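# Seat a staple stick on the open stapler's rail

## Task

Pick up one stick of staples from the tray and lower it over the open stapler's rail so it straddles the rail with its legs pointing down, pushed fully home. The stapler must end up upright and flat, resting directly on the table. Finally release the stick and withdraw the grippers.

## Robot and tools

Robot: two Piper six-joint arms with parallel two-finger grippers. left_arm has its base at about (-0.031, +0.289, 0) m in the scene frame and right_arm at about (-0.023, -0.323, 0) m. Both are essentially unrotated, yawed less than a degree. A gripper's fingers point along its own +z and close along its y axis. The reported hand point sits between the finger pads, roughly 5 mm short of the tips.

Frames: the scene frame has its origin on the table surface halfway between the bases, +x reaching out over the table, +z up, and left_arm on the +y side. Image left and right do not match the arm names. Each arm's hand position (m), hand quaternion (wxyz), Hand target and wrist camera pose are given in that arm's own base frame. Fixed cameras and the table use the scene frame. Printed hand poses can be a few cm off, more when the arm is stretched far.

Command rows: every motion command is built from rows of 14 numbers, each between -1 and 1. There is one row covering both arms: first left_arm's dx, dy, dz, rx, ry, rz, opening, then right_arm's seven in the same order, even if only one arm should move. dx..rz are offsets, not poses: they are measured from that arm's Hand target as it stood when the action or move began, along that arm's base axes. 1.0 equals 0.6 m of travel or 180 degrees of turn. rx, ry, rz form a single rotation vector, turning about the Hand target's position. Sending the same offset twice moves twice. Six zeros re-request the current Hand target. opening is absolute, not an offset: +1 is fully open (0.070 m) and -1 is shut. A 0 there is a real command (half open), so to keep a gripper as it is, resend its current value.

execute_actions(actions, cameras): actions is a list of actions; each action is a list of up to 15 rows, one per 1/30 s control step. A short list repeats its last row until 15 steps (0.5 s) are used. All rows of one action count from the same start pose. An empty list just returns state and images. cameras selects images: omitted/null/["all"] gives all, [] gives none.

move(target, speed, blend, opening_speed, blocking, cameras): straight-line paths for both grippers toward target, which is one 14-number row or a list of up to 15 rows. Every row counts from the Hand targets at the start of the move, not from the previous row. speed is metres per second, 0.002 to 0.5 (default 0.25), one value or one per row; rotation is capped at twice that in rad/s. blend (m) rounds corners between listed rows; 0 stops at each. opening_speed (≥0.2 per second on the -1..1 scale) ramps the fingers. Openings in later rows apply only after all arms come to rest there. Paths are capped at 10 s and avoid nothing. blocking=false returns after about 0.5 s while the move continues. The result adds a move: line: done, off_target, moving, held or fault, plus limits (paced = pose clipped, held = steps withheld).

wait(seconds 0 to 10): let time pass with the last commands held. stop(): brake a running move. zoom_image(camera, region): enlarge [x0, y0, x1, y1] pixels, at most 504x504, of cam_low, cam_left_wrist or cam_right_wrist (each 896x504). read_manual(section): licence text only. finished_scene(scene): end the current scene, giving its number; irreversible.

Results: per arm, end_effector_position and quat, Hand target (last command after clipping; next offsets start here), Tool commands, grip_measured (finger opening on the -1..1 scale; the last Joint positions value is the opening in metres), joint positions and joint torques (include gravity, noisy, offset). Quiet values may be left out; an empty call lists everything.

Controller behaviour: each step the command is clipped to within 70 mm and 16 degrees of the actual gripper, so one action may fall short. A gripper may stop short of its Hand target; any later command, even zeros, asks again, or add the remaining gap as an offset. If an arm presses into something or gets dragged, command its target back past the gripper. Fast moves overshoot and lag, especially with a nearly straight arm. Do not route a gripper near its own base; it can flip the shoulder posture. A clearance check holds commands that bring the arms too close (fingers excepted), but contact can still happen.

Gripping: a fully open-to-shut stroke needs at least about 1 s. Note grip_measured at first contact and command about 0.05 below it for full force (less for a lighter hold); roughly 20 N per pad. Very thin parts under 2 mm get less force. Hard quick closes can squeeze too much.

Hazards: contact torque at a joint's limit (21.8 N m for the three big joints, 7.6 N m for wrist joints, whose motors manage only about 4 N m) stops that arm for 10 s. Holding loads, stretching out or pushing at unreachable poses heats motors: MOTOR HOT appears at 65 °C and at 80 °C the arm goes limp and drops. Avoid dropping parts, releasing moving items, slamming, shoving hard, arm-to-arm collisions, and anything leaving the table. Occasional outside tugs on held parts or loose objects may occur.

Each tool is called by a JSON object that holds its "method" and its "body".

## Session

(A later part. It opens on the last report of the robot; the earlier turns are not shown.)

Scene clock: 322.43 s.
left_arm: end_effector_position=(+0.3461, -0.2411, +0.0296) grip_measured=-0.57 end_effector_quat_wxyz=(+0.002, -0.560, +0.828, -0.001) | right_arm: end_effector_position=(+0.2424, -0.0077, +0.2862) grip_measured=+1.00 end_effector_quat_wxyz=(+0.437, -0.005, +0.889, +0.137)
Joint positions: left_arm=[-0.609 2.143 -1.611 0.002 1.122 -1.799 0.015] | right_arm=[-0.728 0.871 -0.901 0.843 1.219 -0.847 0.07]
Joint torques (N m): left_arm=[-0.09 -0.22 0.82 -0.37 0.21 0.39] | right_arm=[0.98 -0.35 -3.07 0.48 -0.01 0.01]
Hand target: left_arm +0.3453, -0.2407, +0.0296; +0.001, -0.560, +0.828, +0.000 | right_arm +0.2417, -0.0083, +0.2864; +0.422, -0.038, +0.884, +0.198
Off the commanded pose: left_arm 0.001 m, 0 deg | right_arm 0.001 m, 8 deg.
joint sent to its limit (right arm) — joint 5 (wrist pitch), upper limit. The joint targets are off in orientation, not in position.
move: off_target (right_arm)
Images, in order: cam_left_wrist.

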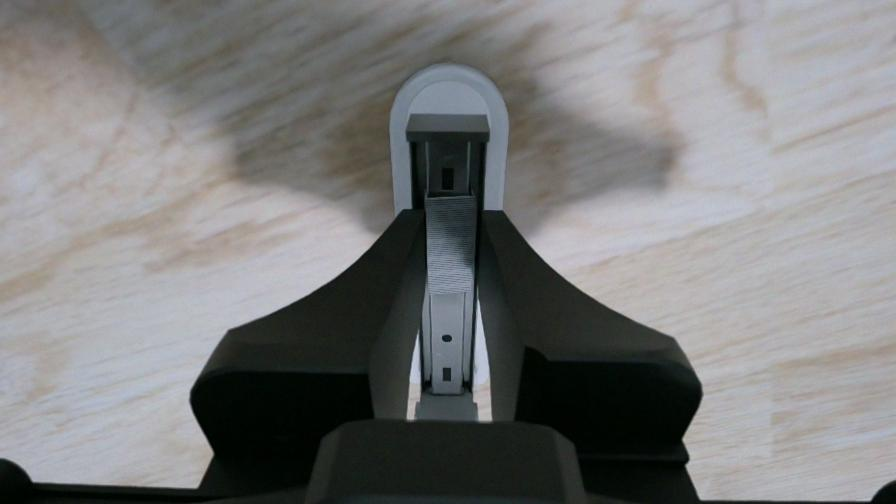

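{"method": "move", "body": {"target": [0,0,0.04,0,0,0,-0.57,0,0,0,0,0,0,1], "speed": 0.03, "cameras": ["cam_left_wrist","cam_low"]}}

{"method": "zoom_image", "body": {"camera": "cam_left_wrist", "region": [400, 80, 500, 280]}}

{"method": "zoom_image", "body": {"camera": "cam_low", "region": [400, 200, 470, 300]}}

Scene clock: 337.43 s.
left_arm: end_effector_position=(+0.3453, -0.2407, +0.0539) grip_measured=-0.57 end_effector_quat_wxyz=(+0.001, -0.560, +0.828, +0.000) | right_arm: end_effector_position=(+0.2424, -0.0075, +0.2862) grip_measured=+1.00 end_effector_quat_wxyz=(+0.437, -0.006, +0.889, +0.137)
Joint positions: left_arm=[-0.609 2.114 -1.661 0.001 1.205 -1.799 0.015] | right_arm=[-0.727 0.871 -0.901 0.843 1.219 -0.847 0.07]
Joint torques (N m): left_arm=[0.08 -7.29 -5.15 -0.06 -0.15 0.4] | right_arm=[-0.29 -0.16 -3.77 0.51 -0.02 0]
Hand target: left_arm +0.3453, -0.2407, +0.0536; +0.001, -0.560, +0.828, +0.000 | right_arm +0.2417, -0.0083, +0.2864; +0.422, -0.038, +0.884, +0.198
Off the commanded pose: left_arm 0.000 m, 0 deg | right_arm 0.001 m, 8 deg.
joint sent to its limit (right arm) — joint 5 (wrist pitch), upper limit. The joint targets are off in orientation, not in position.
move: off_target (right_arm)
Images, in order: cam_low, cam_left_wrist.

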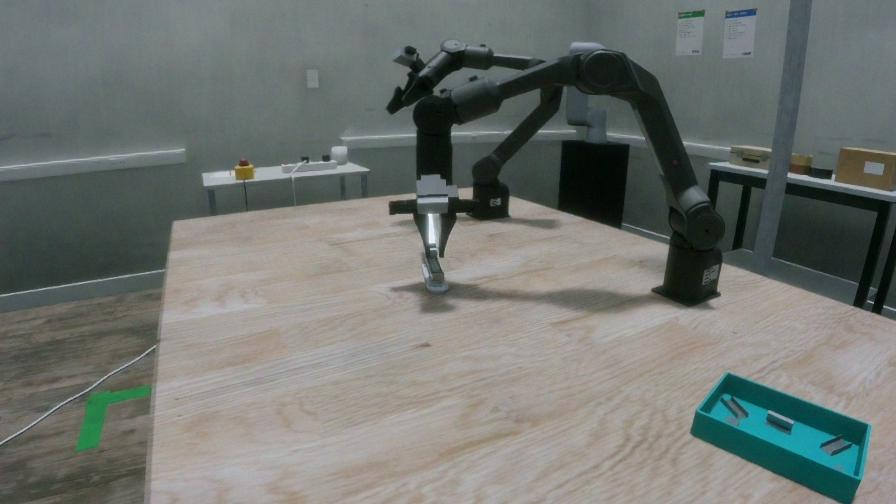

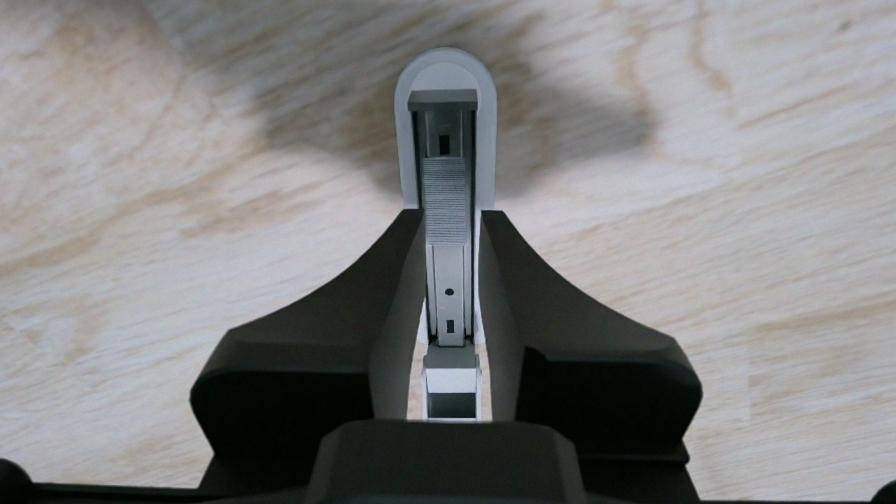

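Scaled by 2.520.

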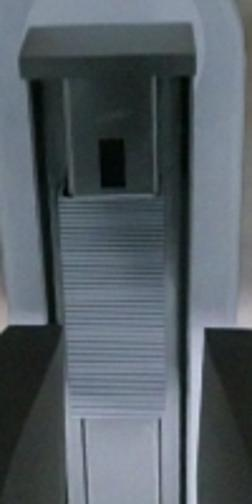

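Scaled by 5.040.

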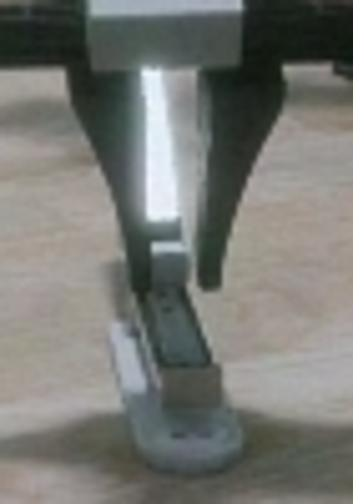

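{"method": "move", "body": {"target": [[-0.0027,0.0011,0.001,0,0,0.009,-0.57,0,0,0,0,0,0,1],[-0.0027,0.0011,0.001,0,0,0.009,-1,0,0,0,0,0,0,1]], "speed": 0.05, "cameras": ["cam_left_wrist"]}}

{"method": "zoom_image", "body": {"camera": "cam_left_wrist", "region": [390, 80, 510, 260]}}

Scene clock: 370.13 s.
left_arm: end_effector_position=(+0.3437, -0.2401, +0.0541) grip_measured=-1.00 end_effector_quat_wxyz=(+0.000, -0.572, +0.820, +0.001) | right_arm: end_effector_position=(+0.2424, -0.0077, +0.2862) grip_measured=+1.00 end_effector_quat_wxyz=(+0.437, -0.005, +0.889, +0.137)
Joint positions: left_arm=[-0.61 2.108 -1.652 0.001 1.202 -1.829 0] | right_arm=[-0.728 0.871 -0.901 0.843 1.219 -0.847 0.07]
Joint torques (N m): left_arm=[-0.53 -8.1 -4.88 0.02 -0.12 0.39] | right_arm=[0.95 -0.4 -3.8 0.53 -0.06 0.04]
Hand target: left_arm +0.3436, -0.2401, +0.0542; +0.001, -0.572, +0.820, +0.000 | right_arm +0.2417, -0.0083, +0.2864; +0.422, -0.038, +0.884, +0.198
Off the commanded pose: left_arm 0.000 m, 0 deg | right_arm 0.001 m, 8 deg.
joint sent to its limit (right arm) — joint 5 (wrist pitch), upper limit. The joint targets are off in orientation, not in position.
move: off_target (right_arm)
Images, in order: cam_left_wrist.

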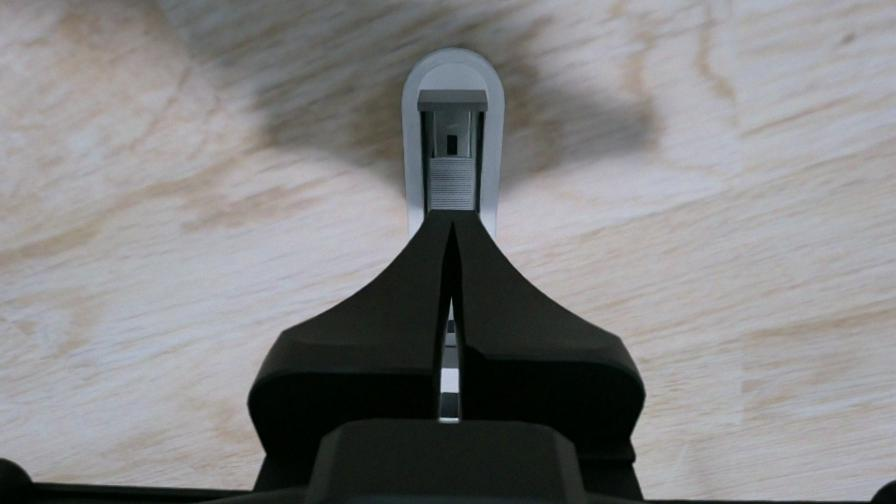

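Scaled by 2.800.

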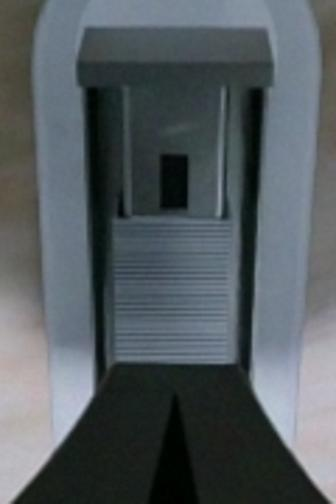

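{"method": "move", "body": {"target": [[0,0,-0.027,0,0,0,-1,0,0,0,0,0,0,1],[0,0,-0.0445,0,0,0,-1,0,0,0,0,0,0,1]], "speed": [0.06,0.015], "cameras": ["cam_left_wrist","cam_low"]}}

{"method": "zoom_image", "body": {"camera": "cam_low", "region": [400, 200, 470, 300]}}

Scene clock: 378.97 s.
left_arm: end_effector_position=(+0.3447, -0.2408, +0.0304) grip_measured=-1.00 end_effector_quat_wxyz=(+0.002, -0.572, +0.820, -0.004) | right_arm: end_effector_position=(+0.2424, -0.0076, +0.2862) grip_measured=+1.00 end_effector_quat_wxyz=(+0.437, -0.005, +0.889, +0.137)
Joint positions: left_arm=[-0.61 2.134 -1.597 0.001 1.114 -1.829 0] | right_arm=[-0.727 0.871 -0.901 0.843 1.219 -0.847 0.07]
Joint torques (N m): left_arm=[-0.67 3.4 5.9 0.18 0.13 0.18] | right_arm=[-0.34 -0.88 -4.16 0.49 -0.02 0.06]
Hand target: left_arm +0.3436, -0.2401, +0.0275; +0.001, -0.572, +0.820, +0.000 | right_arm +0.2417, -0.0083, +0.2864; +0.422, -0.038, +0.884, +0.198
Off the commanded pose: left_arm 0.003 m, 0 deg | right_arm 0.001 m, 8 deg.
joint sent to its limit (right arm) — joint 5 (wrist pitch), upper limit. The joint targets are off in orientation, not in position.
move: off_target (right_arm)
Images, in order: cam_low, cam_left_wrist.

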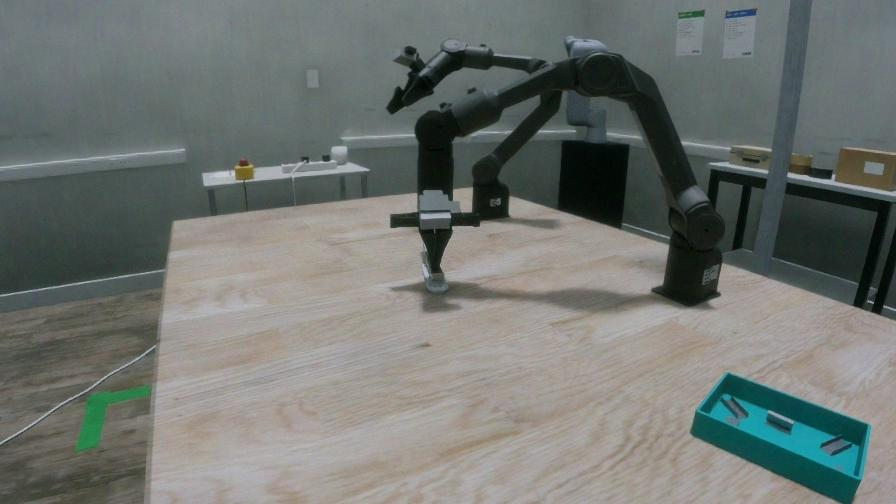

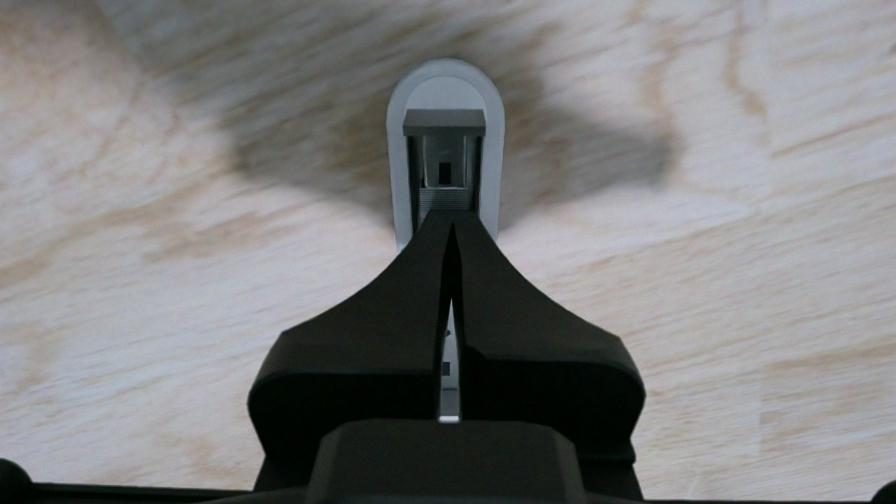

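Scaled by 5.040.

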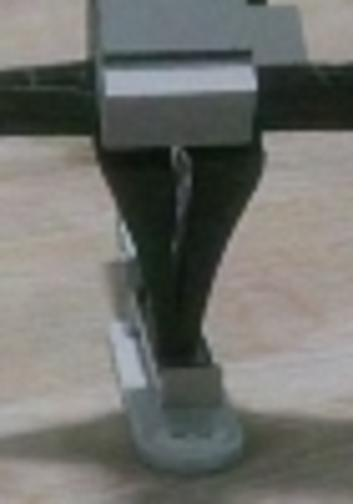

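{"method": "move", "body": {"target": [[0,0,0.008,0,0,0,-1,0,0,0,0,0,0,1],[0,0,0.08,0,0,0,-1,0,0,0,0,0,0,1]], "speed": [0.02,0.12]}}

{"method": "zoom_image", "body": {"camera": "cam_low", "region": [400, 200, 470, 300]}}

{"method": "zoom_image", "body": {"camera": "cam_left_wrist", "region": [380, 60, 520, 240]}}

Scene clock: 390.20 s.
left_arm: end_effector_position=(+0.3434, -0.2399, +0.0758) grip_measured=-1.00 end_effector_quat_wxyz=(+0.007, -0.572, +0.820, -0.017) | right_arm: end_effector_position=(+0.2424, -0.0076, +0.2862) grip_measured=+1.00 end_effector_quat_wxyz=(+0.437, -0.005, +0.889, +0.137)
Joint positions: left_arm=[-0.61 2.056 -1.651 0.001 1.217 -1.829 0] | right_arm=[-0.727 0.871 -0.901 0.843 1.219 -0.847 0.07]
Joint torques (N m): left_arm=[0 -5.98 -4.96 -0.09 0.1 0.38] | right_arm=[0.36 -0.59 -4.14 0.46 -0.02 0.04]
Hand target: left_arm +0.3436, -0.2401, +0.0755; +0.001, -0.572, +0.820, +0.000 | right_arm +0.2417, -0.0083, +0.2864; +0.422, -0.038, +0.884, +0.199
Off the commanded pose: left_arm 0.000 m, 2 deg | right_arm 0.001 m, 8 deg.
joint read past its limit (left arm) — joint 5 (wrist pitch), upper limit.
joint sent to its limit (left arm) — joint 5 (wrist pitch), upper limit. The joint targets still meet the commanded pose.
joint sent to its limit (right arm) — joint 5 (wrist pitch), upper limit. The joint targets are off in orientation, not in position.
move: off_target (right_arm)

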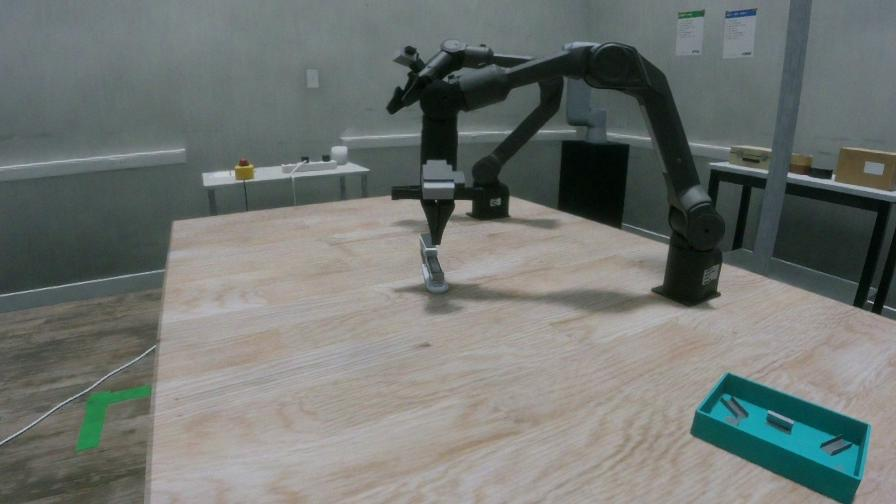

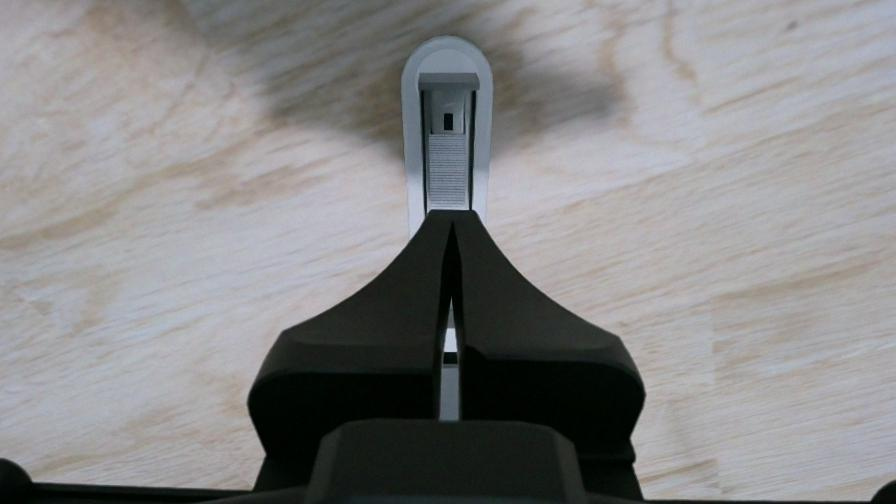

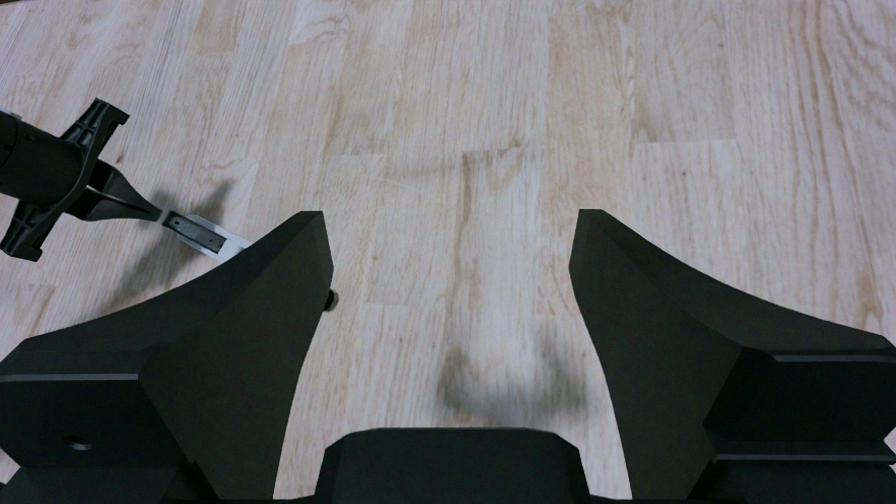

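Scaled by 5.040.

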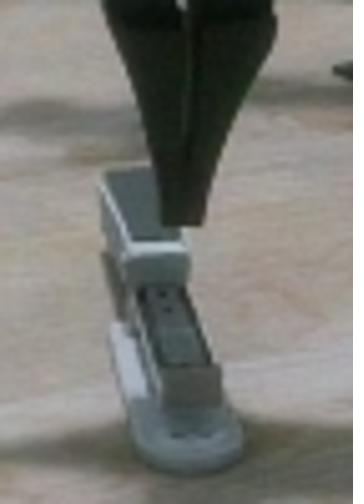

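Scaled by 2.800.

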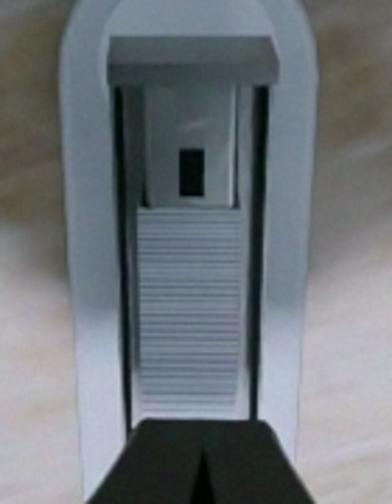

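{"method": "zoom_image", "body": {"camera": "cam_right_wrist", "region": [150, 195, 260, 275]}}

{"method": "zoom_image", "body": {"camera": "cam_low", "region": [415, 245, 455, 300]}}

Scaled by 4.582.

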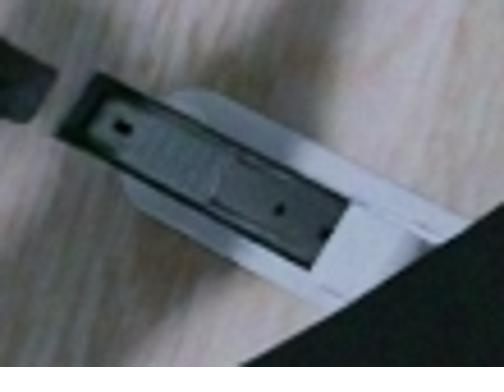

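Scaled by 9.164.

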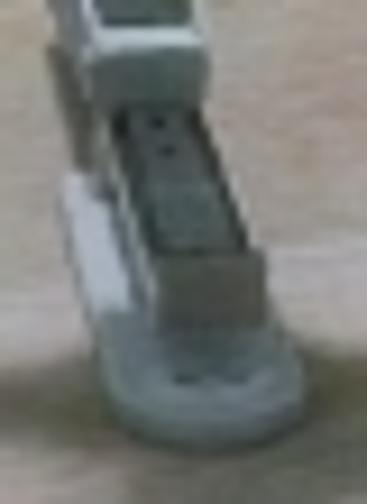

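{"method": "move", "body": {"target": [-0.15,0.15,0.12,0,0,0,0,0,0,0,0,0,0,1], "speed": 0.25}}

{"method": "zoom_image", "body": {"camera": "cam_low", "region": [405, 225, 465, 300]}}

{"method": "zoom_image", "body": {"camera": "cam_right_wrist", "region": [155, 200, 235, 260]}}

Scene clock: 432.33 s.
left_arm: end_effector_position=(+0.2535, -0.1502, +0.1472) grip_measured=+0.00 end_effector_quat_wxyz=(+0.023, -0.571, +0.819, -0.050) | right_arm: end_effector_position=(+0.2424, -0.0076, +0.2862) grip_measured=+1.00 end_effector_quat_wxyz=(+0.437, -0.005, +0.889, +0.137)
Joint positions: left_arm=[-0.536 1.512 -1.179 0.001 1.216 -1.754 0.035] | right_arm=[-0.727 0.871 -0.901 0.843 1.219 -0.847 0.07]
Joint torques (N m): left_arm=[0.36 -2.54 -6.5 0.15 -0.06 0.35] | right_arm=[0.87 0.17 -4.2 0.5 -0.02 0.03]
Hand target: left_arm +0.2536, -0.1501, +0.1475; +0.001, -0.572, +0.820, +0.000 | right_arm +0.2417, -0.0083, +0.2864; +0.422, -0.038, +0.884, +0.198
Off the commanded pose: left_arm 0.000 m, 6 deg | right_arm 0.001 m, 8 deg.
joint sent to its limit (left arm) — joint 5 (wrist pitch), upper limit. The joint targets are off in orientation, not in position.
joint sent to its limit (right arm) — joint 5 (wrist pitch), upper limit. The joint targets are off in orientation, not in position.
move: off_target (left_arm, right_arm)

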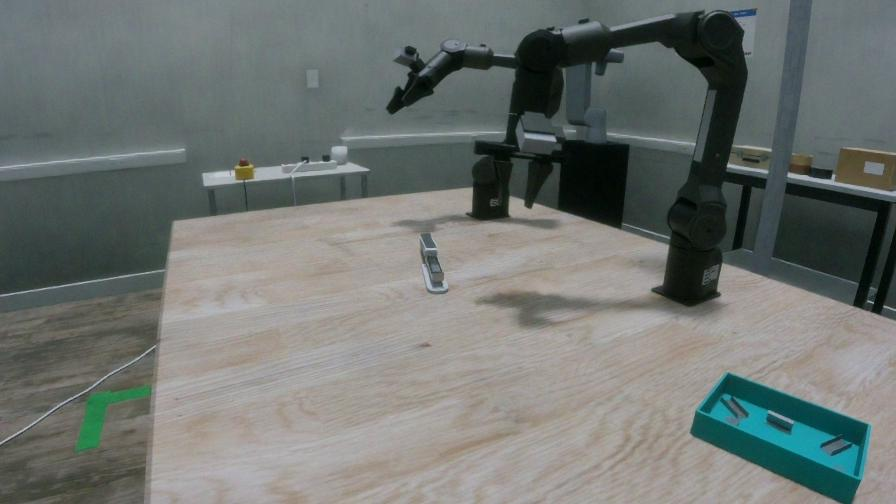

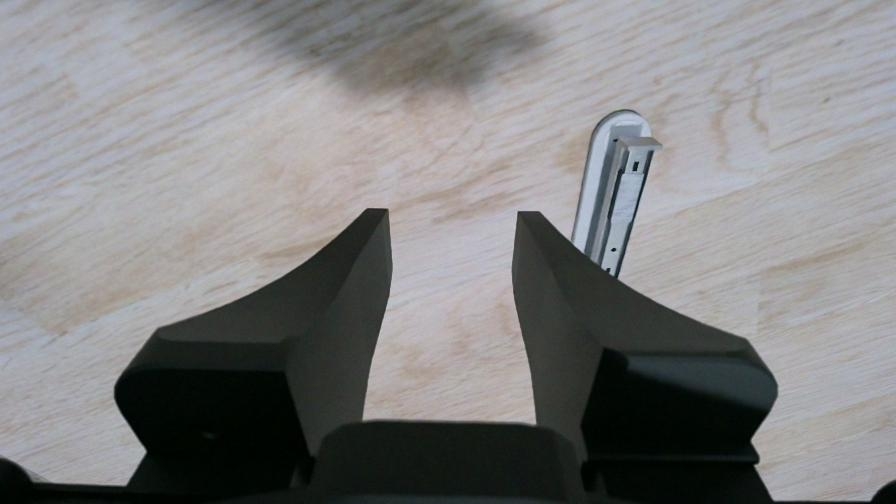

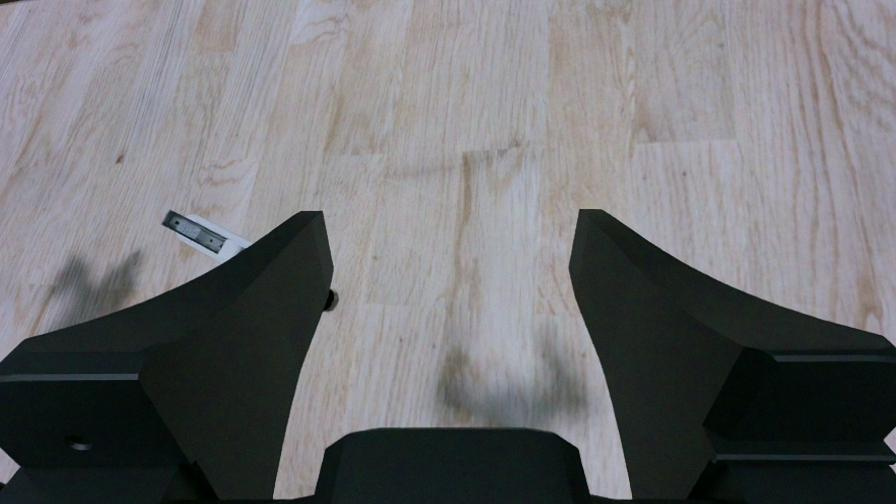

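Scaled by 6.720.

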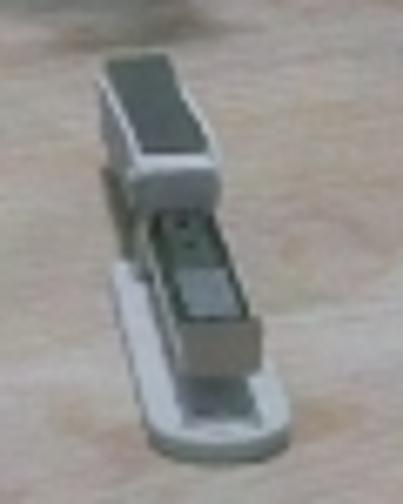

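Scaled by 6.300.

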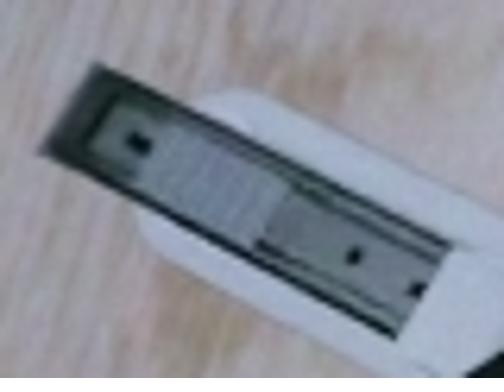

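{"method": "zoom_image", "body": {"camera": "cam_left_wrist", "region": [580, 120, 680, 280]}}

Scaled by 3.150.

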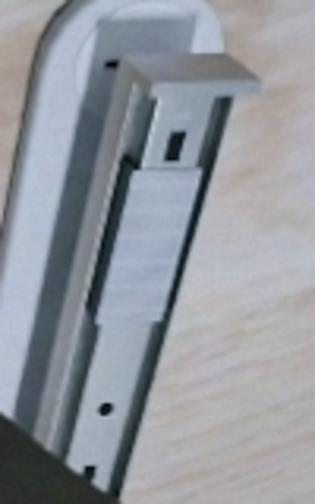

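{"method": "zoom_image", "body": {"camera": "cam_left_wrist", "region": [600, 150, 660, 240]}}

Scaled by 5.600.

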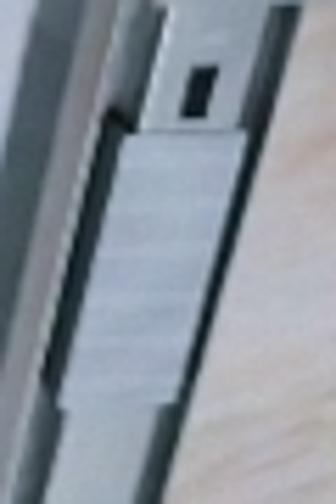

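{"method": "finished_scene", "body": {"scene": 2}}

The scene is finished: the task was done.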